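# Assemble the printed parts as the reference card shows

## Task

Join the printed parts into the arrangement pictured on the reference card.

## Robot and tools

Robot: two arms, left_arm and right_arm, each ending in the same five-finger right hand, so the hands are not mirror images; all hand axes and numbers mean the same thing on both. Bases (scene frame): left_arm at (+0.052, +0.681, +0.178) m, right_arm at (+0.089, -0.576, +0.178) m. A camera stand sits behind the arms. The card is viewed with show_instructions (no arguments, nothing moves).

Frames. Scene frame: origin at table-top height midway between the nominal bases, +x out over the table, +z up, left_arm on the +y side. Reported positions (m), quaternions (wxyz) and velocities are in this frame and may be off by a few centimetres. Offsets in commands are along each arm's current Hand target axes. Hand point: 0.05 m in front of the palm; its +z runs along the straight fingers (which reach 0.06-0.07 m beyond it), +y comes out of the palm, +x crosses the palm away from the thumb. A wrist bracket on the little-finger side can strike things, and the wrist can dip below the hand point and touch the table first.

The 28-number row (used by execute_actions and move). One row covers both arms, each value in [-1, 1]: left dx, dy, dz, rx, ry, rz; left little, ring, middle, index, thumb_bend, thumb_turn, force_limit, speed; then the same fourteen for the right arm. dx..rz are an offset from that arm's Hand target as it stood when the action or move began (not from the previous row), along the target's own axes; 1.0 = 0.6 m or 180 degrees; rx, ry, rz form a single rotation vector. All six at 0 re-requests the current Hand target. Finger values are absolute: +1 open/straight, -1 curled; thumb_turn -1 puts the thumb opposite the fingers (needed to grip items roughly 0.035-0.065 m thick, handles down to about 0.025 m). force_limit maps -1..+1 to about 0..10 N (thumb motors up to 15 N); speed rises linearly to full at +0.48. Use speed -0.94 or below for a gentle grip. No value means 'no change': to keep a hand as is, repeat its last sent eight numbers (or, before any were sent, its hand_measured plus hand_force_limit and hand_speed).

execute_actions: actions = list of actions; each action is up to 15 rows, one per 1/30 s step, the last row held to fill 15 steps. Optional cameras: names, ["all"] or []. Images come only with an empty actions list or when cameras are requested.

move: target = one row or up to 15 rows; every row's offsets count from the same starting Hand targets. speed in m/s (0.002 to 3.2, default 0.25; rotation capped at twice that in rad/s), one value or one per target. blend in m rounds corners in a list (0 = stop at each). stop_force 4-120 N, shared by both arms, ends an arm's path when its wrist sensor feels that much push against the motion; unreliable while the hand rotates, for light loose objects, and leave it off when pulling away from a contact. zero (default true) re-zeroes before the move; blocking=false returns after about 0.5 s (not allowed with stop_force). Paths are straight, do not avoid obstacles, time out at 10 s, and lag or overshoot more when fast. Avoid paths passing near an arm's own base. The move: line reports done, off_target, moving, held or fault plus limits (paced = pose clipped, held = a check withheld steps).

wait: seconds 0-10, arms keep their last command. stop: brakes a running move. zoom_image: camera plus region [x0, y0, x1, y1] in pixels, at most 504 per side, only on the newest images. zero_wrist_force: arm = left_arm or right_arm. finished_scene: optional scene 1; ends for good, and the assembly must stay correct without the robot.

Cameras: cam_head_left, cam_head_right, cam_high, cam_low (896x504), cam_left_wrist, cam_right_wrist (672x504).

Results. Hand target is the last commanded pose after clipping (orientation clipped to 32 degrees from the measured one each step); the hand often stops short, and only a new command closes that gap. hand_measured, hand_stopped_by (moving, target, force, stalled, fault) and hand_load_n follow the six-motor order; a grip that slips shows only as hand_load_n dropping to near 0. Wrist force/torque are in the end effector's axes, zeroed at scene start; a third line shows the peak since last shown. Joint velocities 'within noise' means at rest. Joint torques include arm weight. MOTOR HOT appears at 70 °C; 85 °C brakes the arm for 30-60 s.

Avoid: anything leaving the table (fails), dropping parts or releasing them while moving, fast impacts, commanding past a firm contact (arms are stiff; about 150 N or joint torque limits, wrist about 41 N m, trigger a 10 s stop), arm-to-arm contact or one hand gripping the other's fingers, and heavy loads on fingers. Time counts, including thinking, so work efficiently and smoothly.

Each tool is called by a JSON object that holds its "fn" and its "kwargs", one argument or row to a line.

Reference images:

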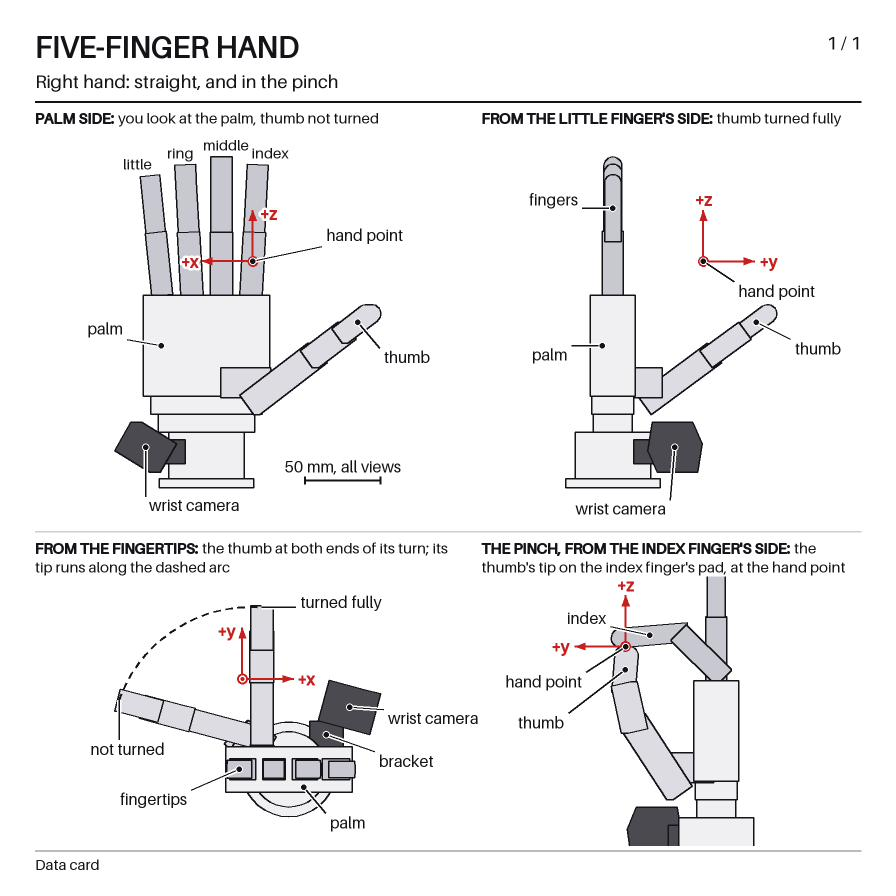

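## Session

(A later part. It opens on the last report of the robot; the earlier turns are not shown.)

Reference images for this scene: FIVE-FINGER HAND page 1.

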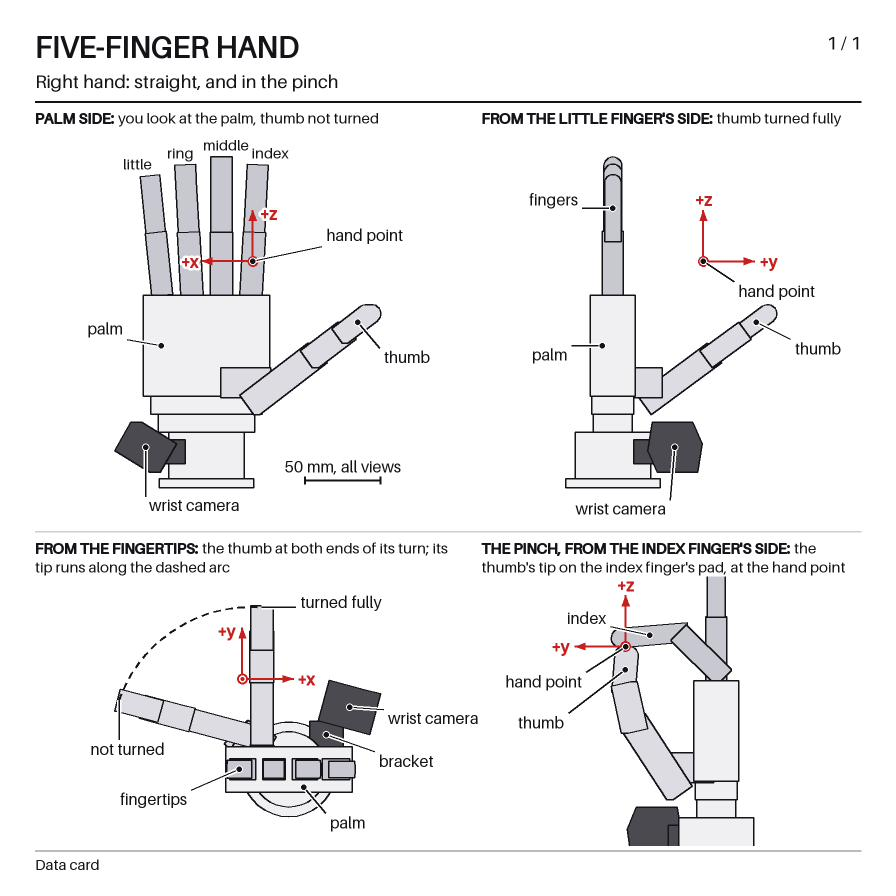

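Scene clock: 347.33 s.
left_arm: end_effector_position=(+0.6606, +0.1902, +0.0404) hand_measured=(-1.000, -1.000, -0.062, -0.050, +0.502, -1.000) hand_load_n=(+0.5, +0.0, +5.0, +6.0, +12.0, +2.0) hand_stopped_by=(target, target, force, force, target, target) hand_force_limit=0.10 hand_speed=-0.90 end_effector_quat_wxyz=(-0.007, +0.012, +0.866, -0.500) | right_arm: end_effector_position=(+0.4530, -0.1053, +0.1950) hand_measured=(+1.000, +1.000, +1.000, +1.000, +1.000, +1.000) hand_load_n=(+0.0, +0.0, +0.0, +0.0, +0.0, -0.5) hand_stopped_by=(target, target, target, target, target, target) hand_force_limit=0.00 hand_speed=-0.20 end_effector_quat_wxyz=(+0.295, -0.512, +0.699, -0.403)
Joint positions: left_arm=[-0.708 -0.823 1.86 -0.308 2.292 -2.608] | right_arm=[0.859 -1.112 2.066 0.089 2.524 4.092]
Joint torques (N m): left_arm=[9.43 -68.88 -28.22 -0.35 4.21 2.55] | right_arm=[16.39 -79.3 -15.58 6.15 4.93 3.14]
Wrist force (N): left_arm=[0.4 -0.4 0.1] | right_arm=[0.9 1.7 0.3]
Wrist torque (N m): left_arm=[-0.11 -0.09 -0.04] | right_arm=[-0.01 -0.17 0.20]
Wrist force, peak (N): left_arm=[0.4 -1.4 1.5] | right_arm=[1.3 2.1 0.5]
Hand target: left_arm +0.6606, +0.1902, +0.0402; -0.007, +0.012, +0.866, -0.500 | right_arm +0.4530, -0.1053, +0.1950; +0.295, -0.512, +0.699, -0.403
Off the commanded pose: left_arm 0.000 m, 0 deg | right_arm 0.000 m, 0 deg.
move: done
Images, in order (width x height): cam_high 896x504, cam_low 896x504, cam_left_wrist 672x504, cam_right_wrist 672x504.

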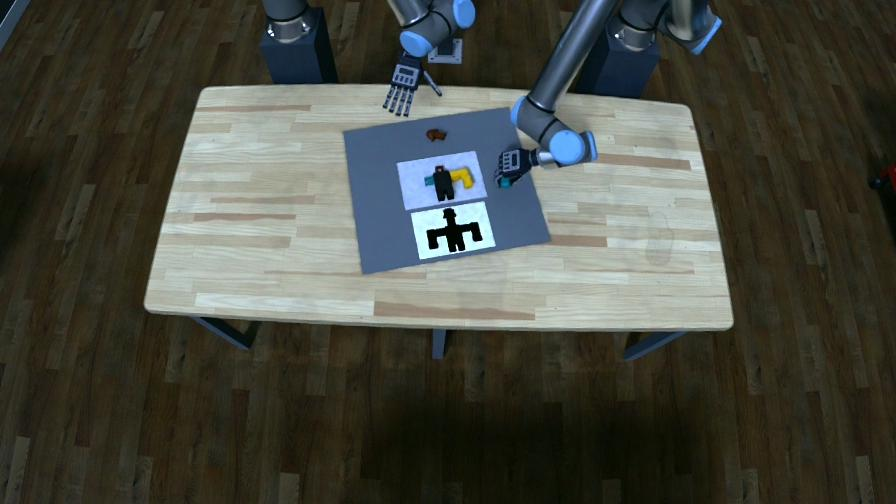

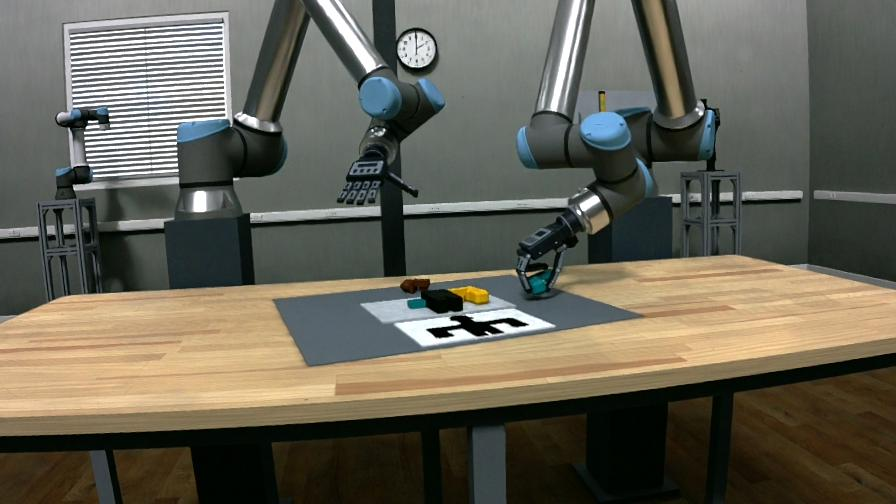

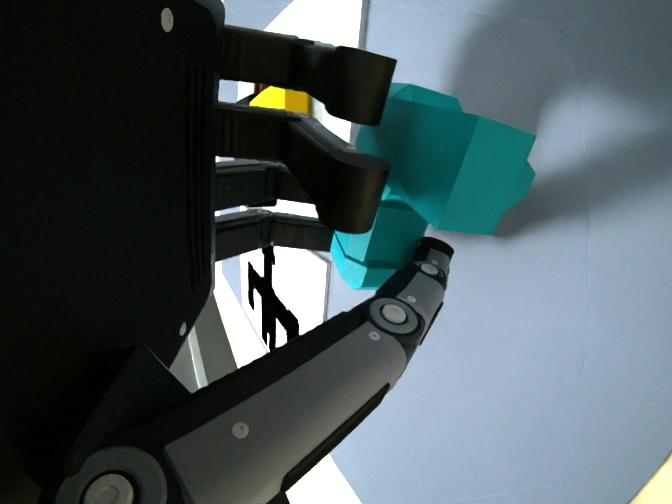

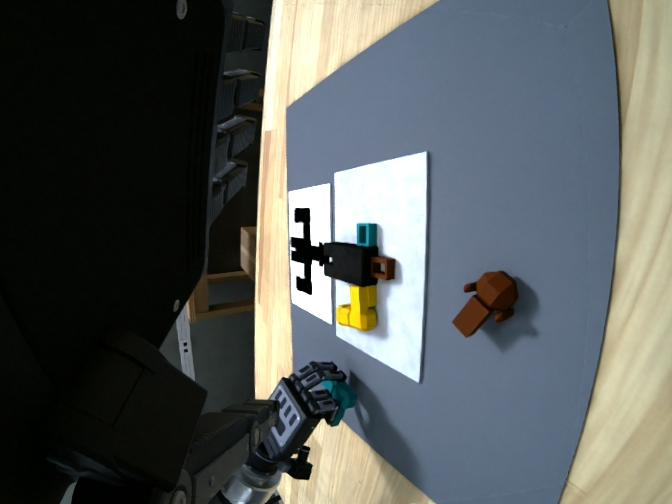

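{"fn": "move", "kwargs": {
  "target": [0,0.0266,0.0154,0,0,0,-1,-1,-0.45,-0.45,0.5,-1,0.1,-0.9,0,0,0,0,0,0,1,1,1,1,1,1,0,-0.2],
  "speed": 0.008,
  "stop_force": 8,
  "cameras": ["cam_right_wrist","cam_left_wrist","cam_low"]
}}

{"fn": "zoom_image", "kwargs": {
  "camera": "cam_low",
  "region": [480, 225, 600, 320]
}}

Scene clock: 350.90 s.
left_arm: end_effector_position=(+0.6606, +0.1902, +0.0241) hand_measured=(-1.000, -1.000, -0.062, -0.050, +0.500, -1.000) hand_load_n=(+0.0, +0.5, -1.5, +0.5, +2.0, +0.5) hand_stopped_by=(target, target, force, force, target, target) hand_force_limit=0.10 hand_speed=-0.90 end_effector_quat_wxyz=(-0.007, +0.012, +0.866, -0.500) | right_arm: end_effector_position=(+0.4530, -0.1053, +0.1950) hand_measured=(+1.000, +1.000, +1.000, +1.000, +1.000, +1.000) hand_load_n=(+0.0, +0.0, +0.0, +0.0, +0.0, +0.0) hand_stopped_by=(target, target, target, target, target, target) hand_force_limit=0.00 hand_speed=-0.20 end_effector_quat_wxyz=(+0.295, -0.512, +0.699, -0.403)
Joint positions: left_arm=[-0.708 -0.799 1.858 -0.329 2.292 -2.608] | right_arm=[0.859 -1.112 2.066 0.089 2.524 4.092]
Joint torques (N m): left_arm=[5.08 -84.88 -6.96 3.87 -0.17 -1.65] | right_arm=[14.48 -77.78 -16.46 5.83 4.78 3.12]
Wrist force (N): left_arm=[-0.7 -5.4 -2.9] | right_arm=[1.1 1.6 0.3]
Wrist torque (N m): left_arm=[-0.18 -0.03 -0.16] | right_arm=[-0.02 -0.20 0.21]
Wrist force, peak (N): left_arm=[0.9 -12.4 -5.9] | right_arm=[1.5 2.2 0.2]
Hand target: left_arm +0.6606, +0.1902, +0.0241; -0.007, +0.012, +0.866, -0.500 (not the last commanded pose) | right_arm +0.4530, -0.1053, +0.1950; +0.295, -0.512, +0.699, -0.403
Off the commanded pose: left_arm 0.002 m, 0 deg | right_arm 0.000 m, 0 deg.
move: contact (left_arm)
Images, in order (width x height): cam_low 896x504, cam_left_wrist 672x504, cam_right_wrist 672x504.

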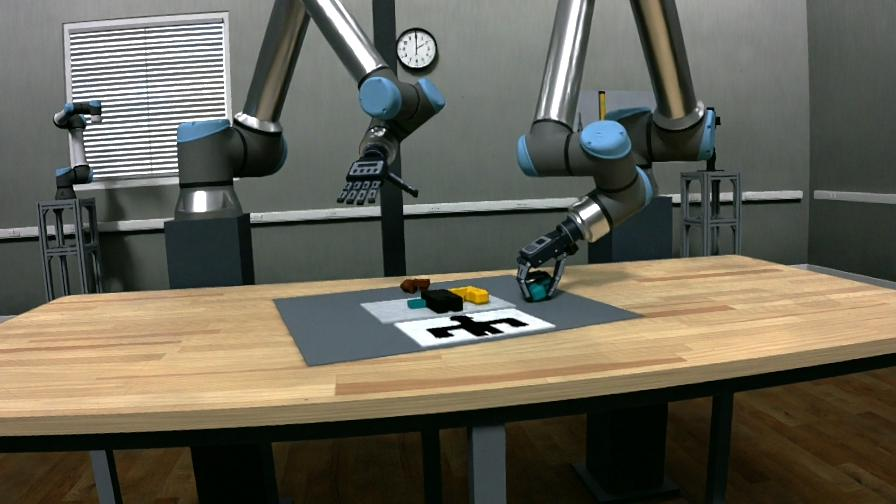

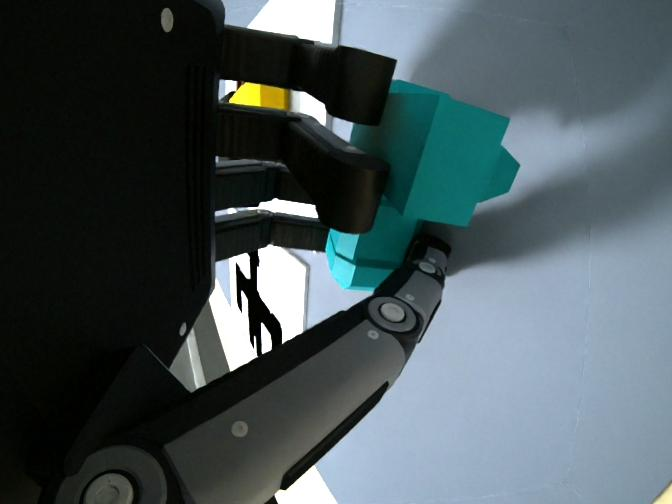

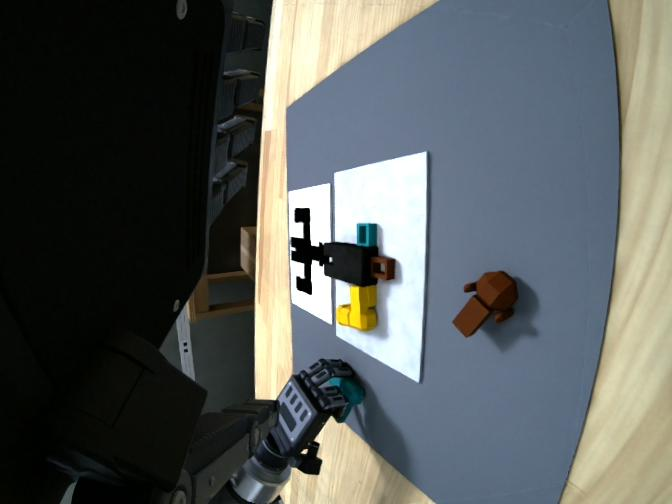

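Scaled by 4.200.

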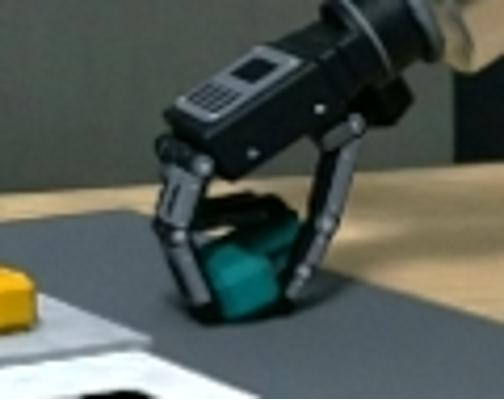

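{"fn": "move", "kwargs": {
  "target": [0,-0.0087,-0.005,0,0,0,-1,-1,-0.45,-0.45,0.5,-1,0.1,-0.9,0,0,0,0,0,0,1,1,1,1,1,1,0,-0.2],
  "speed": 0.02,
  "cameras": ["cam_low"]
}}

{"fn": "move", "kwargs": {
  "target": [0,0,0,0,0,0,-1,-1,0.2,0.2,0.5,-1,0.1,-0.75,0,0,0,0,0,0,1,1,1,1,1,1,0,-0.2],
  "speed": 0.03,
  "cameras": ["cam_left_wrist","cam_low"]
}}

{"fn": "zoom_image", "kwargs": {
  "camera": "cam_low",
  "region": [480, 225, 600, 320]
}}

Scene clock: 352.17 s.
left_arm: end_effector_position=(+0.6606, +0.1902, +0.0298) hand_measured=(-1.000, -1.000, -0.062, -0.050, +0.500, -1.000) hand_load_n=(+0.5, +0.0, +0.0, +0.5, +2.0, +0.0) hand_stopped_by=(target, target, force, force, target, target) hand_force_limit=0.10 hand_speed=-0.90 end_effector_quat_wxyz=(-0.007, +0.012, +0.866, -0.500) | right_arm: end_effector_position=(+0.4530, -0.1053, +0.1950) hand_measured=(+1.000, +1.000, +1.000, +1.000, +1.000, +1.000) hand_load_n=(+0.0, +0.0, +0.0, +0.0, +0.0, +0.0) hand_stopped_by=(target, target, target, target, target, target) hand_force_limit=0.00 hand_speed=-0.20 end_effector_quat_wxyz=(+0.295, -0.512, +0.699, -0.403)
Joint positions: left_arm=[-0.708 -0.808 1.859 -0.322 2.292 -2.608] | right_arm=[0.859 -1.112 2.066 0.089 2.524 4.092]
Joint torques (N m): left_arm=[-0.27 -86.28 -9.74 3.13 -1.9 -2.05] | right_arm=[11.96 -78.23 -16.53 6.3 4.64 2.93]
Wrist force (N): left_arm=[0.2 -0.9 0.4] | right_arm=[1.5 1.1 0.4]
Wrist torque (N m): left_arm=[-0.21 -0.07 -0.06] | right_arm=[-0.10 -0.25 0.21]
Wrist force, peak (N): left_arm=[-0.6 -5.6 -3.0] | right_arm=[1.6 1.8 0.8]
Hand target: left_arm +0.6606, +0.1902, +0.0301; -0.007, +0.012, +0.866, -0.500 | right_arm +0.4530, -0.1053, +0.1950; +0.295, -0.512, +0.699, -0.403
Off the commanded pose: left_arm 0.000 m, 0 deg | right_arm 0.000 m, 0 deg.
move: done
Images, in order (width x height): cam_low 896x504.

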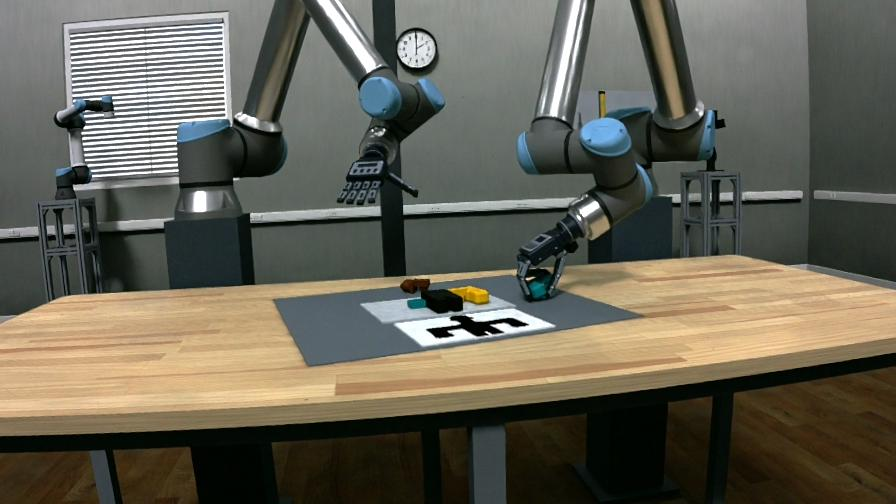

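Scene clock: 352.83 s.
left_arm: end_effector_position=(+0.6606, +0.1902, +0.0301) hand_measured=(-1.000, -1.000, +0.200, +0.200, +0.500, -1.000) hand_load_n=(+0.0, +0.0, +0.0, +0.0, +0.0, +0.0) hand_stopped_by=(target, target, target, target, target, target) hand_force_limit=0.10 hand_speed=-0.75 end_effector_quat_wxyz=(-0.007, +0.012, +0.866, -0.500) | right_arm: end_effector_position=(+0.4530, -0.1053, +0.1950) hand_measured=(+1.000, +1.000, +1.000, +1.000, +1.000, +1.000) hand_load_n=(+0.0, +0.0, +0.0, +0.0, +0.0, -0.5) hand_stopped_by=(target, target, target, target, target, target) hand_force_limit=0.00 hand_speed=-0.20 end_effector_quat_wxyz=(+0.295, -0.512, +0.699, -0.403)
Joint positions: left_arm=[-0.708 -0.808 1.859 -0.321 2.292 -2.608] | right_arm=[0.859 -1.112 2.066 0.089 2.524 4.092]
Joint torques (N m): left_arm=[-0.84 -90.29 -10.27 3.31 -1.47 -1.69] | right_arm=[14.58 -76.2 -16.87 6.44 5.12 2.9]
Wrist force (N): left_arm=[0.5 -0.8 0.1] | right_arm=[1.1 1.4 0.2]
Wrist torque (N m): left_arm=[-0.15 -0.11 -0.05] | right_arm=[-0.04 -0.19 0.21]
Wrist force, peak (N): left_arm=[0.8 -1.2 0.3] | right_arm=[1.5 1.8 0.3]
Hand target: left_arm +0.6606, +0.1902, +0.0301; -0.007, +0.012, +0.866, -0.500 | right_arm +0.4530, -0.1053, +0.1950; +0.295, -0.512, +0.699, -0.403
Off the commanded pose: left_arm 0.000 m, 0 deg | right_arm 0.000 m, 0 deg.
move: done
Images, in order (width x height): cam_low 896x504, cam_left_wrist 672x504.

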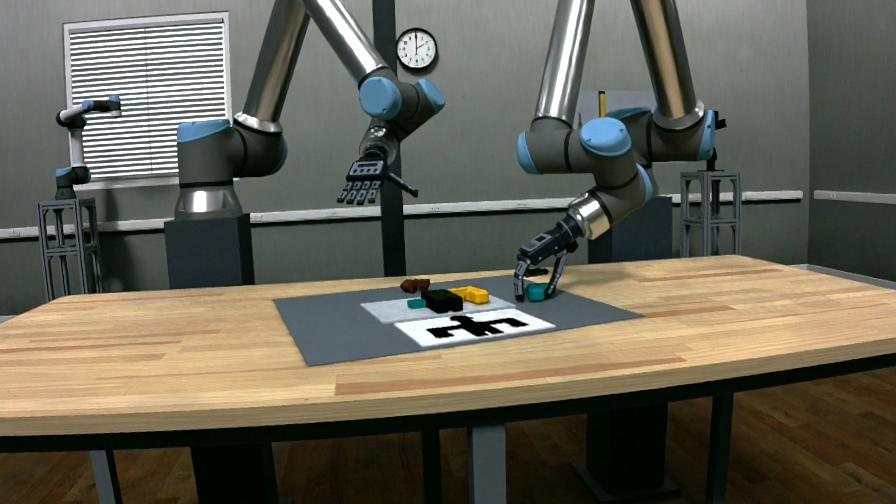

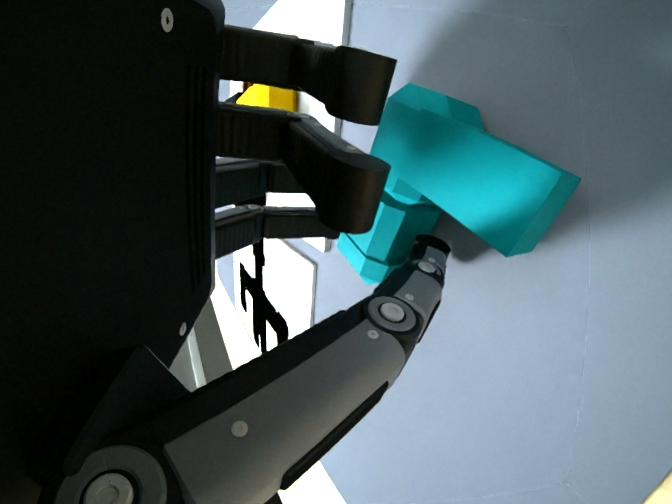

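Scaled by 4.200.

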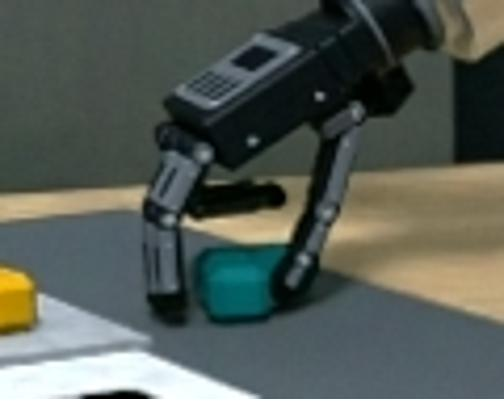

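{"fn": "move", "kwargs": {
  "target": [0,0,0,0,0,0,-1,-1,-0.4,-0.4,0.5,-1,-0.6,-0.88,0,0,0,0,0,0,1,1,1,1,1,1,0,-0.2],
  "speed": 0.03,
  "cameras": []
}}

{"fn": "wait", "kwargs": {
  "seconds": 0.5,
  "cameras": ["cam_left_wrist","cam_low"]
}}

{"fn": "zoom_image", "kwargs": {
  "camera": "cam_low",
  "region": [480, 225, 600, 320]
}}

Scene clock: 354.93 s.
left_arm: end_effector_position=(+0.6606, +0.1902, +0.0301) hand_measured=(-1.000, -1.000, -0.044, -0.032, +0.500, -1.000) hand_load_n=(+0.0, +0.0, +2.5, +2.5, +4.0, +0.0) hand_stopped_by=(target, target, force, force, target, target) hand_force_limit=-0.60 hand_speed=-0.88 end_effector_quat_wxyz=(-0.007, +0.012, +0.866, -0.500) | right_arm: end_effector_position=(+0.4530, -0.1053, +0.1950) hand_measured=(+1.000, +1.000, +1.000, +1.000, +1.000, +1.000) hand_load_n=(-0.5, -0.5, +0.0, +0.0, +0.0, +0.0) hand_stopped_by=(target, target, target, target, target, target) hand_force_limit=0.00 hand_speed=-0.20 end_effector_quat_wxyz=(+0.295, -0.512, +0.699, -0.403)
Joint positions: left_arm=[-0.708 -0.808 1.859 -0.321 2.292 -2.608] | right_arm=[0.859 -1.112 2.066 0.089 2.524 4.092]
Joint torques (N m): left_arm=[-1.7 -87.13 -11.86 3.25 -1.12 -0.83] | right_arm=[14.66 -77.37 -17.15 5.84 4.64 2.7]
Wrist force (N): left_arm=[0.4 -1.8 -0.7] | right_arm=[0.9 1.8 0.5]
Wrist torque (N m): left_arm=[-0.15 -0.05 -0.08] | right_arm=[-0.01 -0.18 0.20]
Wrist force, peak (N): left_arm=[1.3 -2.3 -0.4] | right_arm=[1.4 2.0 0.0]
Hand target: left_arm +0.6606, +0.1902, +0.0301; -0.007, +0.012, +0.866, -0.500 | right_arm +0.4530, -0.1053, +0.1950; +0.295, -0.512, +0.699, -0.403
Off the commanded pose: left_arm 0.000 m, 0 deg | right_arm 0.000 m, 0 deg.
move: done
No camera images: "cameras" was empty.

Scene clock: 355.43 s.
left_arm: end_effector_position=(+0.6606, +0.1902, +0.0301) hand_measured=(-1.000, -1.000, -0.044, -0.032, +0.500, -1.000) hand_load_n=(+0.0, +0.0, +2.5, +2.0, +4.0, +0.0) hand_stopped_by=(target, target, force, force, target, target) hand_force_limit=-0.60 hand_speed=-0.88 end_effector_quat_wxyz=(-0.007, +0.012, +0.866, -0.500) | right_arm: end_effector_position=(+0.4530, -0.1053, +0.1950) hand_measured=(+1.000, +1.000, +1.000, +1.000, +1.000, +1.000) hand_load_n=(+0.0, +0.0, +0.0, +0.0, +0.0, +0.0) hand_stopped_by=(target, target, target, target, target, target) hand_force_limit=0.00 hand_speed=-0.20 end_effector_quat_wxyz=(+0.295, -0.512, +0.699, -0.403)
Joint positions: left_arm=[-0.708 -0.808 1.859 -0.321 2.292 -2.608] | right_arm=[0.859 -1.112 2.066 0.089 2.524 4.092]
Joint torques (N m): left_arm=[-1.39 -85.17 -11.77 3.18 -0.62 -0.29] | right_arm=[12.51 -78.39 -17.33 5.83 4.85 3.04]
Wrist force (N): left_arm=[0.0 -2.2 -0.4] | right_arm=[1.1 1.5 0.6]
Wrist torque (N m): left_arm=[-0.23 -0.01 -0.11] | right_arm=[-0.04 -0.21 0.20]
Wrist force, peak (N): left_arm=[1.1 -2.4 -0.5] | right_arm=[1.5 1.8 0.4]
Hand target: left_arm +0.6606, +0.1902, +0.0301; -0.007, +0.012, +0.866, -0.500 | right_arm +0.4530, -0.1053, +0.1950; +0.295, -0.512, +0.699, -0.403
Off the commanded pose: left_arm 0.000 m, 0 deg | right_arm 0.000 m, 0 deg.
wait: 0.50 s; at rest by 0.17 s
Images, in order (width x height): cam_low 896x504, cam_left_wrist 672x504.

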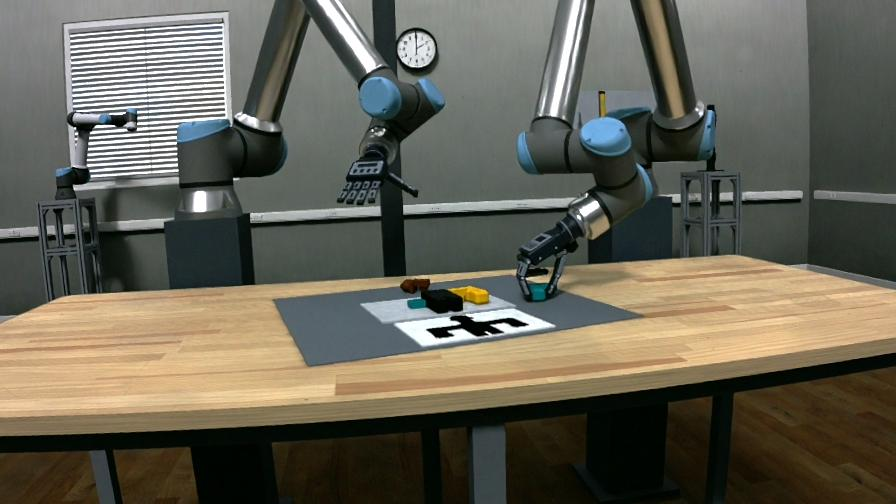

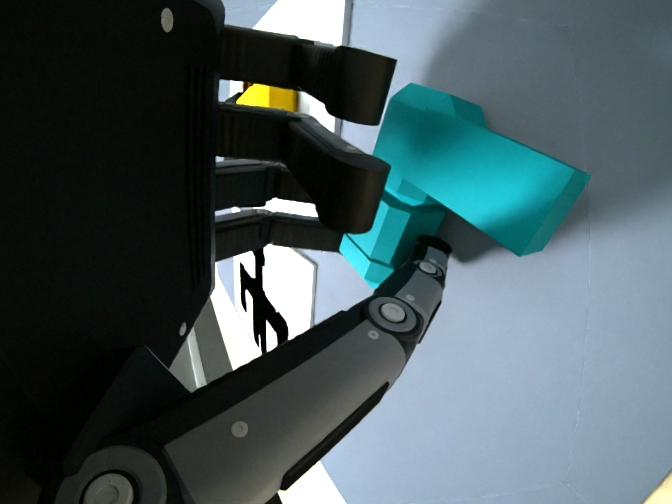

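Scaled by 4.200.

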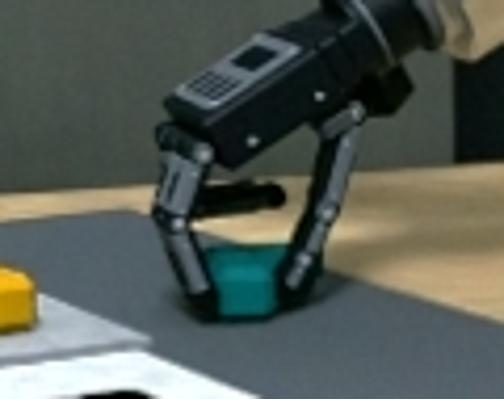

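{"fn": "move", "kwargs": {
  "target": [0,0,0,0,0,0,-1,-1,-0.45,-0.45,0.5,-1,0.1,-0.9,0,0,0,0,0,0,1,1,1,1,1,1,0,-0.2],
  "speed": 0.03,
  "cameras": []
}}

{"fn": "move", "kwargs": {
  "target": [0,-0.0866,-0.05,0,0,0,-1,-1,-0.45,-0.45,0.5,-1,0.1,-0.9,0,0,0,0,0,0,1,1,1,1,1,1,0,-0.2],
  "speed": 0.06,
  "cameras": ["cam_left_wrist","cam_low","cam_right_wrist"]
}}

{"fn": "zoom_image", "kwargs": {
  "camera": "cam_low",
  "region": [480, 205, 600, 300]
}}

{"fn": "zoom_image", "kwargs": {
  "camera": "cam_right_wrist",
  "region": [270, 330, 390, 430]
}}

Scene clock: 356.40 s.
left_arm: end_effector_position=(+0.6606, +0.1902, +0.0301) hand_measured=(-1.000, -1.000, -0.060, -0.058, +0.502, -1.000) hand_load_n=(+0.0, +0.0, +4.5, +7.0, +11.5, +1.0) hand_stopped_by=(target, target, force, force, target, target) hand_force_limit=0.10 hand_speed=-0.90 end_effector_quat_wxyz=(-0.007, +0.012, +0.866, -0.500) | right_arm: end_effector_position=(+0.4530, -0.1053, +0.1950) hand_measured=(+1.000, +1.000, +1.000, +1.000, +1.000, +1.000) hand_load_n=(+0.0, +0.0, +0.0, -0.5, +0.0, +0.0) hand_stopped_by=(target, target, target, target, target, target) hand_force_limit=0.00 hand_speed=-0.20 end_effector_quat_wxyz=(+0.295, -0.512, +0.699, -0.403)
Joint positions: left_arm=[-0.708 -0.808 1.859 -0.321 2.292 -2.608] | right_arm=[0.859 -1.112 2.066 0.089 2.524 4.092]
Joint torques (N m): left_arm=[-2.64 -83.52 -12.7 3.11 -0.13 -0.01] | right_arm=[14.81 -79.53 -18.72 6.2 4.92 3.27]
Wrist force (N): left_arm=[-0.1 -2.8 -0.5] | right_arm=[1.4 1.8 0.6]
Wrist torque (N m): left_arm=[-0.19 -0.07 -0.07] | right_arm=[0.01 -0.25 0.23]
Wrist force, peak (N): left_arm=[0.2 -4.0 -0.1] | right_arm=[1.1 2.0 0.5]
Hand target: left_arm +0.6606, +0.1902, +0.0301; -0.007, +0.012, +0.866, -0.500 | right_arm +0.4530, -0.1053, +0.1950; +0.295, -0.512, +0.699, -0.403
Off the commanded pose: left_arm 0.000 m, 0 deg | right_arm 0.000 m, 0 deg.
move: done
No camera images: "cameras" was empty.

Scene clock: 357.87 s.
left_arm: end_effector_position=(+0.6606, +0.1902, +0.0898) hand_measured=(-1.000, -1.000, -0.060, -0.058, +0.502, -1.000) hand_load_n=(+0.0, +0.0, +4.0, +7.0, +12.0, +0.5) hand_stopped_by=(target, target, force, force, target, target) hand_force_limit=0.10 hand_speed=-0.90 end_effector_quat_wxyz=(-0.007, +0.012, +0.866, -0.500) | right_arm: end_effector_position=(+0.4530, -0.1053, +0.1950) hand_measured=(+1.000, +1.000, +1.000, +1.000, +1.000, +1.000) hand_load_n=(+0.0, +0.0, +0.0, +0.0, +0.0, +0.0) hand_stopped_by=(target, target, target, target, target, target) hand_force_limit=0.00 hand_speed=-0.20 end_effector_quat_wxyz=(+0.295, -0.512, +0.699, -0.403)
Joint positions: left_arm=[-0.708 -0.894 1.863 -0.239 2.292 -2.609] | right_arm=[0.859 -1.112 2.066 0.089 2.524 4.092]
Joint torques (N m): left_arm=[-6.79 -88.89 -22.77 3.76 -2.05 1.29] | right_arm=[12.8 -77.55 -16.99 5.86 5.12 3.13]
Wrist force (N): left_arm=[0.3 -1.0 0.1] | right_arm=[1.0 1.8 0.0]
Wrist torque (N m): left_arm=[-0.21 -0.07 -0.07] | right_arm=[0.03 -0.17 0.21]
Wrist force, peak (N): left_arm=[0.0 -3.0 -0.9] | right_arm=[1.5 1.8 0.6]
Hand target: left_arm +0.6606, +0.1902, +0.0901; -0.007, +0.012, +0.866, -0.500 | right_arm +0.4530, -0.1053, +0.1950; +0.295, -0.512, +0.699, -0.403
Off the commanded pose: left_arm 0.000 m, 0 deg | right_arm 0.000 m, 0 deg.
move: done
Images, in order (width x height): cam_low 896x504, cam_left_wrist 672x504, cam_right_wrist 672x504.

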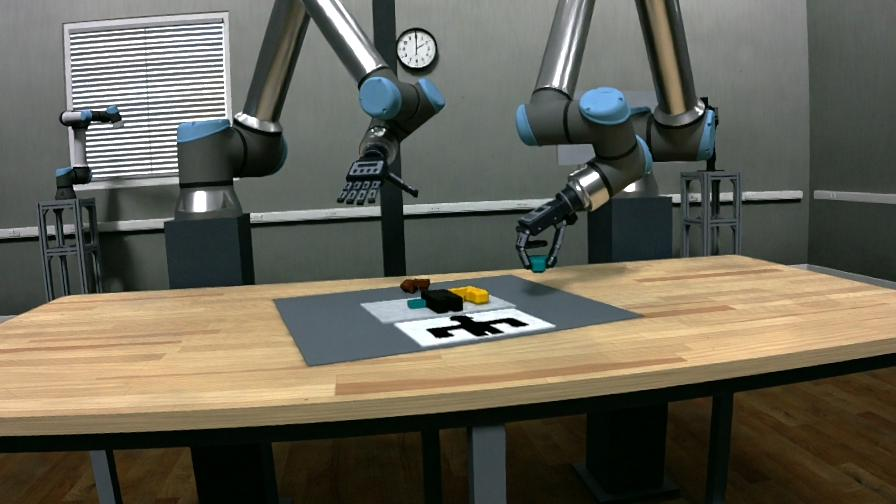

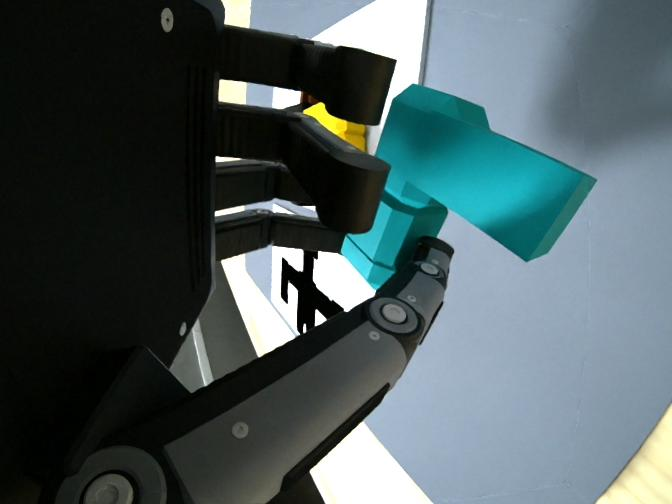

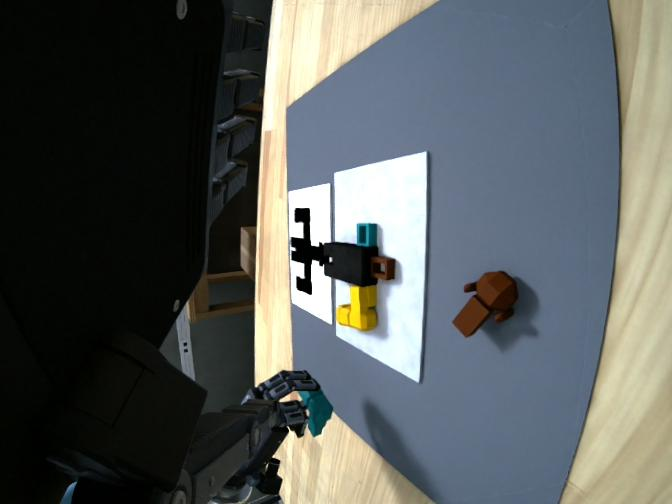

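Scaled by 4.200.

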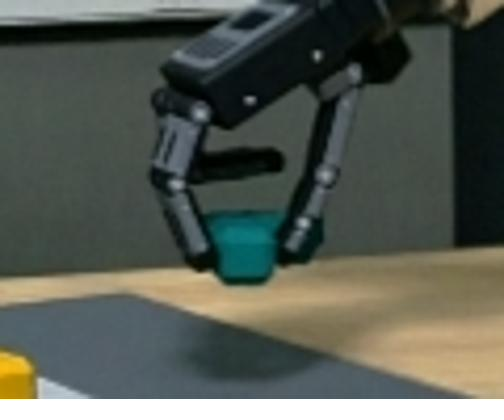

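Scaled by 4.200 from the camera's 672x504 image, which has a finer 960x720 frame.

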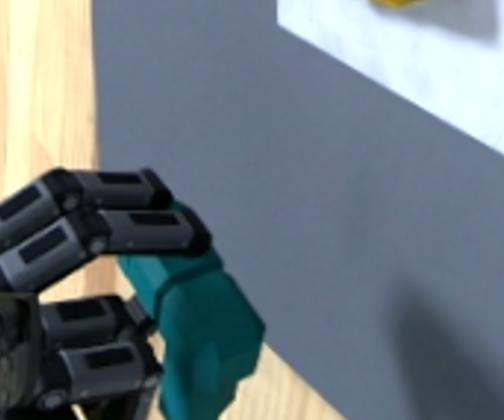

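{"fn": "move", "kwargs": {
  "target": [-0.0605,-0.256,0.3934,0,-0.0698,-0.0403,-1,-1,-0.45,-0.45,0.5,-1,0.1,-0.9,0,0,0,0,0,0,1,1,1,1,1,1,0,-0.2],
  "speed": 0.15,
  "cameras": ["cam_left_wrist","cam_right_wrist"]
}}

{"fn": "zoom_image", "kwargs": {
  "camera": "cam_left_wrist",
  "region": [340, 60, 640, 320]
}}

{"fn": "zoom_image", "kwargs": {
  "camera": "cam_right_wrist",
  "region": [280, 160, 400, 280]
}}

Scene clock: 361.23 s.
left_arm: end_effector_position=(+0.6891, -0.0918, +0.1049) hand_measured=(-1.000, -1.000, -0.060, -0.058, +0.502, -1.000) hand_load_n=(+0.0, +0.0, +4.0, +7.0, +12.0, +0.0) hand_stopped_by=(target, target, force, force, target, target) hand_force_limit=0.10 hand_speed=-0.90 end_effector_quat_wxyz=(+0.056, -0.097, +0.861, -0.497) | right_arm: end_effector_position=(+0.4530, -0.1053, +0.1950) hand_measured=(+1.000, +1.000, +1.000, +1.000, +1.000, +1.000) hand_load_n=(+0.5, +0.0, +0.0, +0.0, +0.0, -0.5) hand_stopped_by=(target, target, target, target, target, target) hand_force_limit=0.00 hand_speed=-0.20 end_effector_quat_wxyz=(+0.295, -0.512, +0.699, -0.403)
Joint positions: left_arm=[-0.998 -0.772 1.53 -0.21 1.85 -2.975] | right_arm=[0.859 -1.112 2.066 0.089 2.524 4.092]
Joint torques (N m): left_arm=[-9.47 -82.22 -38.9 2.02 -2.82 -3.52] | right_arm=[16.13 -75.34 -18.82 5.81 5.07 2.52]
Wrist force (N): left_arm=[0.2 -1.0 -0.2] | right_arm=[0.8 2.0 0.3]
Wrist torque (N m): left_arm=[-0.13 -0.11 0.20] | right_arm=[0.04 -0.15 0.20]
Wrist force, peak (N): left_arm=[0.4 -1.5 1.1] | right_arm=[1.2 2.2 0.1]
Hand target: left_arm +0.6891, -0.0919, +0.1049; +0.056, -0.097, +0.861, -0.497 | right_arm +0.4530, -0.1053, +0.1950; +0.295, -0.512, +0.699, -0.403
Off the commanded pose: left_arm 0.000 m, 0 deg | right_arm 0.000 m, 0 deg.
move: done
Images, in order (width x height): cam_left_wrist 672x504, cam_right_wrist 672x504.

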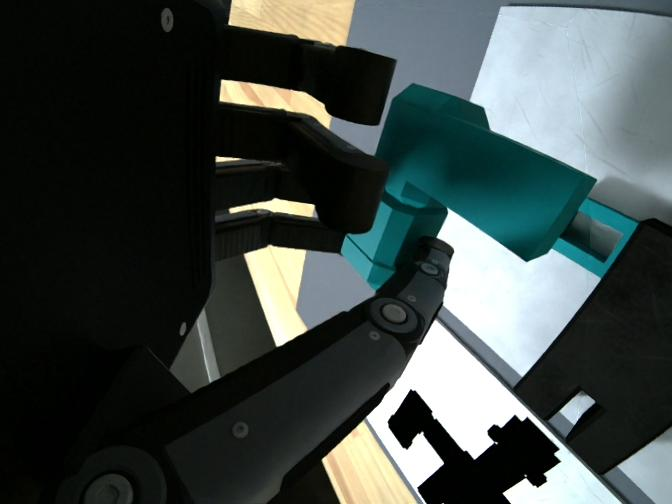

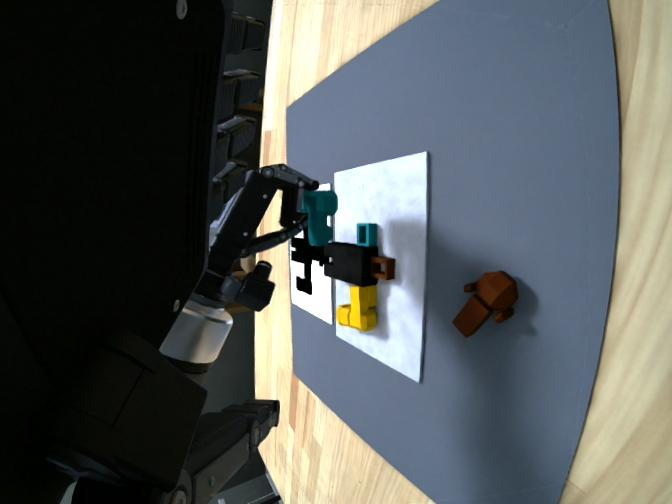

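Scaled by 1.680 from the camera's 672x504 image, which has a finer 960x720 frame.

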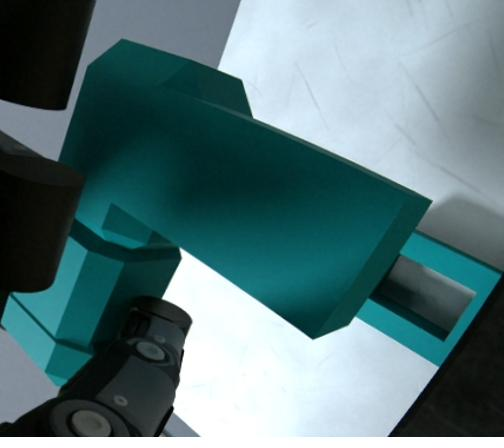

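Scaled by 4.200 from the camera's 672x504 image, which has a finer 960x720 frame.

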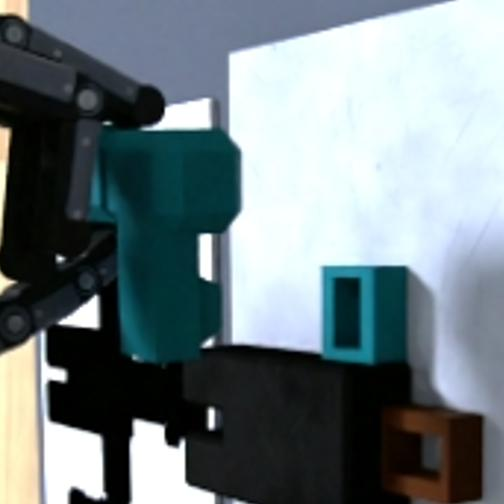

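{"fn": "move", "kwargs": {
  "target": [-0.0027,0.0743,0.0045,0,0,0,-1,-1,-0.45,-0.45,0.5,-1,0.1,-0.9,0,0,0,0,0,0,1,1,1,1,1,1,0,-0.2],
  "speed": 0.08,
  "cameras": ["cam_left_wrist","cam_right_wrist"]
}}

{"fn": "zoom_image", "kwargs": {
  "camera": "cam_left_wrist",
  "region": [440, 120, 640, 290]
}}

{"fn": "zoom_image", "kwargs": {
  "camera": "cam_right_wrist",
  "region": [300, 170, 400, 270]
}}

Scene clock: 365.87 s.
left_arm: end_effector_position=(+0.6863, -0.0722, +0.0652) hand_measured=(-1.000, -1.000, -0.060, -0.058, +0.502, -1.000) hand_load_n=(+0.5, +0.5, +4.0, +6.5, +12.0, +0.5) hand_stopped_by=(target, target, force, force, target, target) hand_force_limit=0.10 hand_speed=-0.90 end_effector_quat_wxyz=(+0.056, -0.097, +0.861, -0.497) | right_arm: end_effector_position=(+0.4530, -0.1053, +0.1950) hand_measured=(+1.000, +1.000, +1.000, +1.000, +1.000, +1.000) hand_load_n=(+0.0, +0.0, +0.0, +0.0, +0.0, +0.0) hand_stopped_by=(target, target, target, target, target, target) hand_force_limit=0.00 hand_speed=-0.20 end_effector_quat_wxyz=(+0.295, -0.512, +0.699, -0.403)
Joint positions: left_arm=[-0.988 -0.745 1.571 -0.277 1.859 -2.969] | right_arm=[0.859 -1.112 2.066 0.089 2.524 4.092]
Joint torques (N m): left_arm=[11.54 -83.68 -19.74 -1.79 2.43 3.16] | right_arm=[13.83 -77.44 -19.23 6.1 4.97 2.78]
Wrist force (N): left_arm=[0.3 -0.7 0.1] | right_arm=[1.3 1.3 0.1]
Wrist torque (N m): left_arm=[-0.11 -0.13 0.21] | right_arm=[-0.06 -0.23 0.20]
Wrist force, peak (N): left_arm=[-0.2 -2.0 0.3] | right_arm=[1.9 1.7 0.3]
Hand target: left_arm +0.6862, -0.0721, +0.0650; +0.056, -0.097, +0.861, -0.497 | right_arm +0.4530, -0.1053, +0.1950; +0.295, -0.512, +0.699, -0.403
Off the commanded pose: left_arm 0.000 m, 0 deg | right_arm 0.000 m, 0 deg.
move: done
Images, in order (width x height): cam_left_wrist 672x504, cam_right_wrist 672x504.

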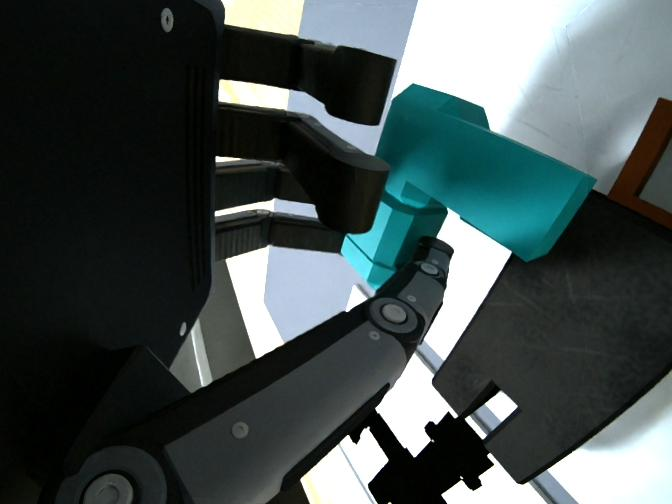

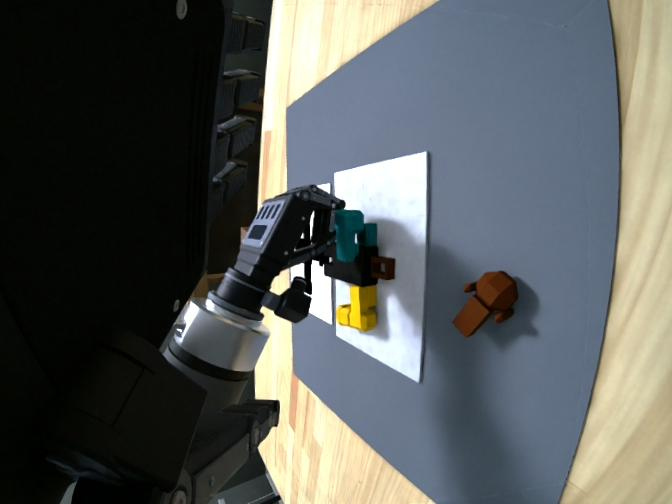

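Scaled by 2.520 from the camera's 672x504 image, which has a finer 960x720 frame.

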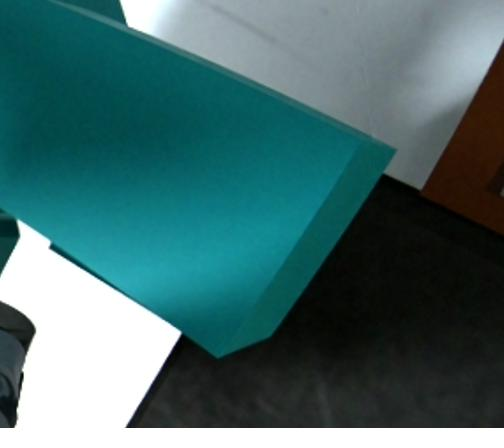

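Scaled by 5.040 from the camera's 672x504 image, which has a finer 960x720 frame.

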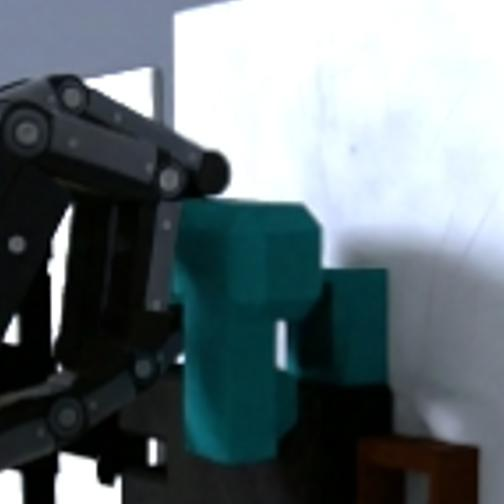

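{"fn": "move", "kwargs": {
  "target": [
    [-0.0292,-0.0069,0.012,0,0,0,-1,-1,-0.45,-0.45,0.5,-1,0.1,-0.9,0,0,0,0,0,0,1,1,1,1,1,1,0,-0.2],
    [-0.0292,0.0147,0.0245,0,0,0,-1,-1,-0.45,-0.45,0.5,-1,0.1,-0.9,0,0,0,0,0,0,1,1,1,1,1,1,0,-0.2]
  ],
  "speed": 0.04,
  "stop_force": 5,
  "cameras": ["cam_left_wrist","cam_right_wrist"]
}}

{"fn": "zoom_image", "kwargs": {
  "camera": "cam_left_wrist",
  "region": [440, 120, 640, 290]
}}

{"fn": "zoom_image", "kwargs": {
  "camera": "cam_right_wrist",
  "region": [320, 190, 400, 270]
}}

Scene clock: 369.00 s.
left_arm: end_effector_position=(+0.7052, -0.0763, +0.0500) hand_measured=(-1.000, -1.000, -0.060, -0.058, +0.502, -1.000) hand_load_n=(+0.0, +0.0, +5.0, +7.5, +11.0, -1.5) hand_stopped_by=(target, target, force, force, target, target) hand_force_limit=0.10 hand_speed=-0.90 end_effector_quat_wxyz=(+0.056, -0.097, +0.861, -0.497) | right_arm: end_effector_position=(+0.4530, -0.1053, +0.1950) hand_measured=(+1.000, +1.000, +1.000, +1.000, +1.000, +1.000) hand_load_n=(+0.0, +0.0, +0.0, +0.0, +0.0, +0.0) hand_stopped_by=(target, target, target, target, target, target) hand_force_limit=0.00 hand_speed=-0.20 end_effector_quat_wxyz=(+0.295, -0.512, +0.699, -0.403)
Joint positions: left_arm=[-0.971 -0.707 1.529 -0.27 1.874 -2.96] | right_arm=[0.859 -1.112 2.066 0.089 2.524 4.092]
Joint torques (N m): left_arm=[12.19 -83.88 -35.93 -1.29 3.57 4.59] | right_arm=[12.92 -75.9 -19.77 5.97 4.99 3.04]
Wrist force (N): left_arm=[0.3 -2.0 0.8] | right_arm=[0.8 1.7 0.2]
Wrist torque (N m): left_arm=[-0.16 -0.16 -0.12] | right_arm=[0.01 -0.16 0.19]
Wrist force, peak (N): left_arm=[0.5 -2.9 0.9] | right_arm=[1.4 2.0 0.1]
Hand target: left_arm +0.7052, -0.0763, +0.0500; +0.056, -0.097, +0.861, -0.497 | right_arm +0.4530, -0.1053, +0.1950; +0.295, -0.512, +0.699, -0.403
Off the commanded pose: left_arm 0.000 m, 0 deg | right_arm 0.000 m, 0 deg.
move: done
Images, in order (width x height): cam_left_wrist 672x504, cam_right_wrist 672x504.

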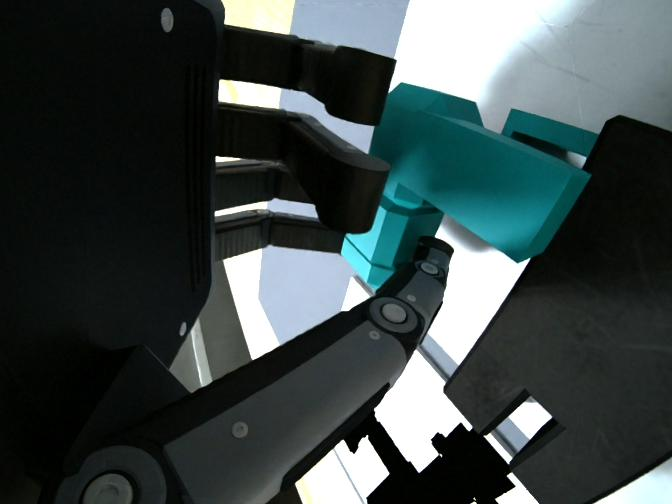

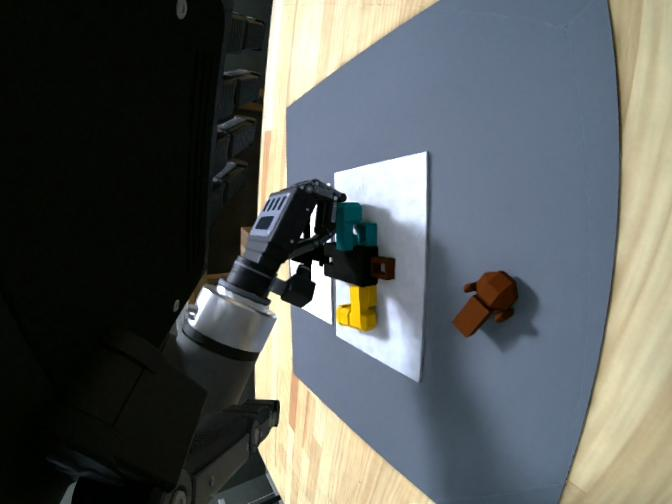

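Scaled by 2.520 from the camera's 672x504 image, which has a finer 960x720 frame.

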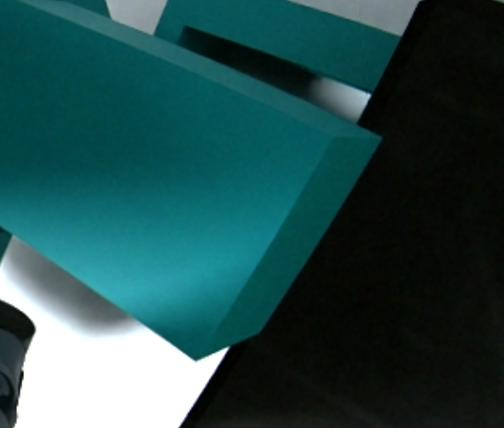

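Scaled by 6.300 from the camera's 672x504 image, which has a finer 960x720 frame.

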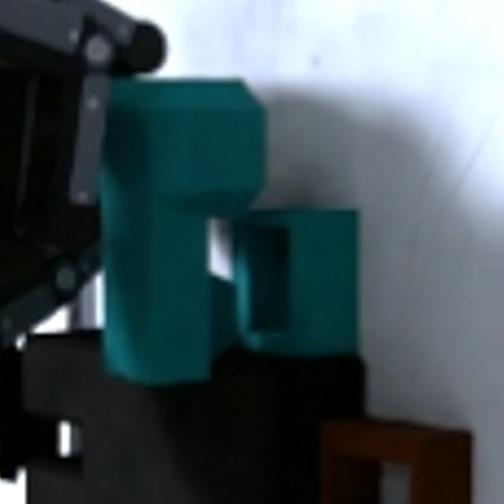

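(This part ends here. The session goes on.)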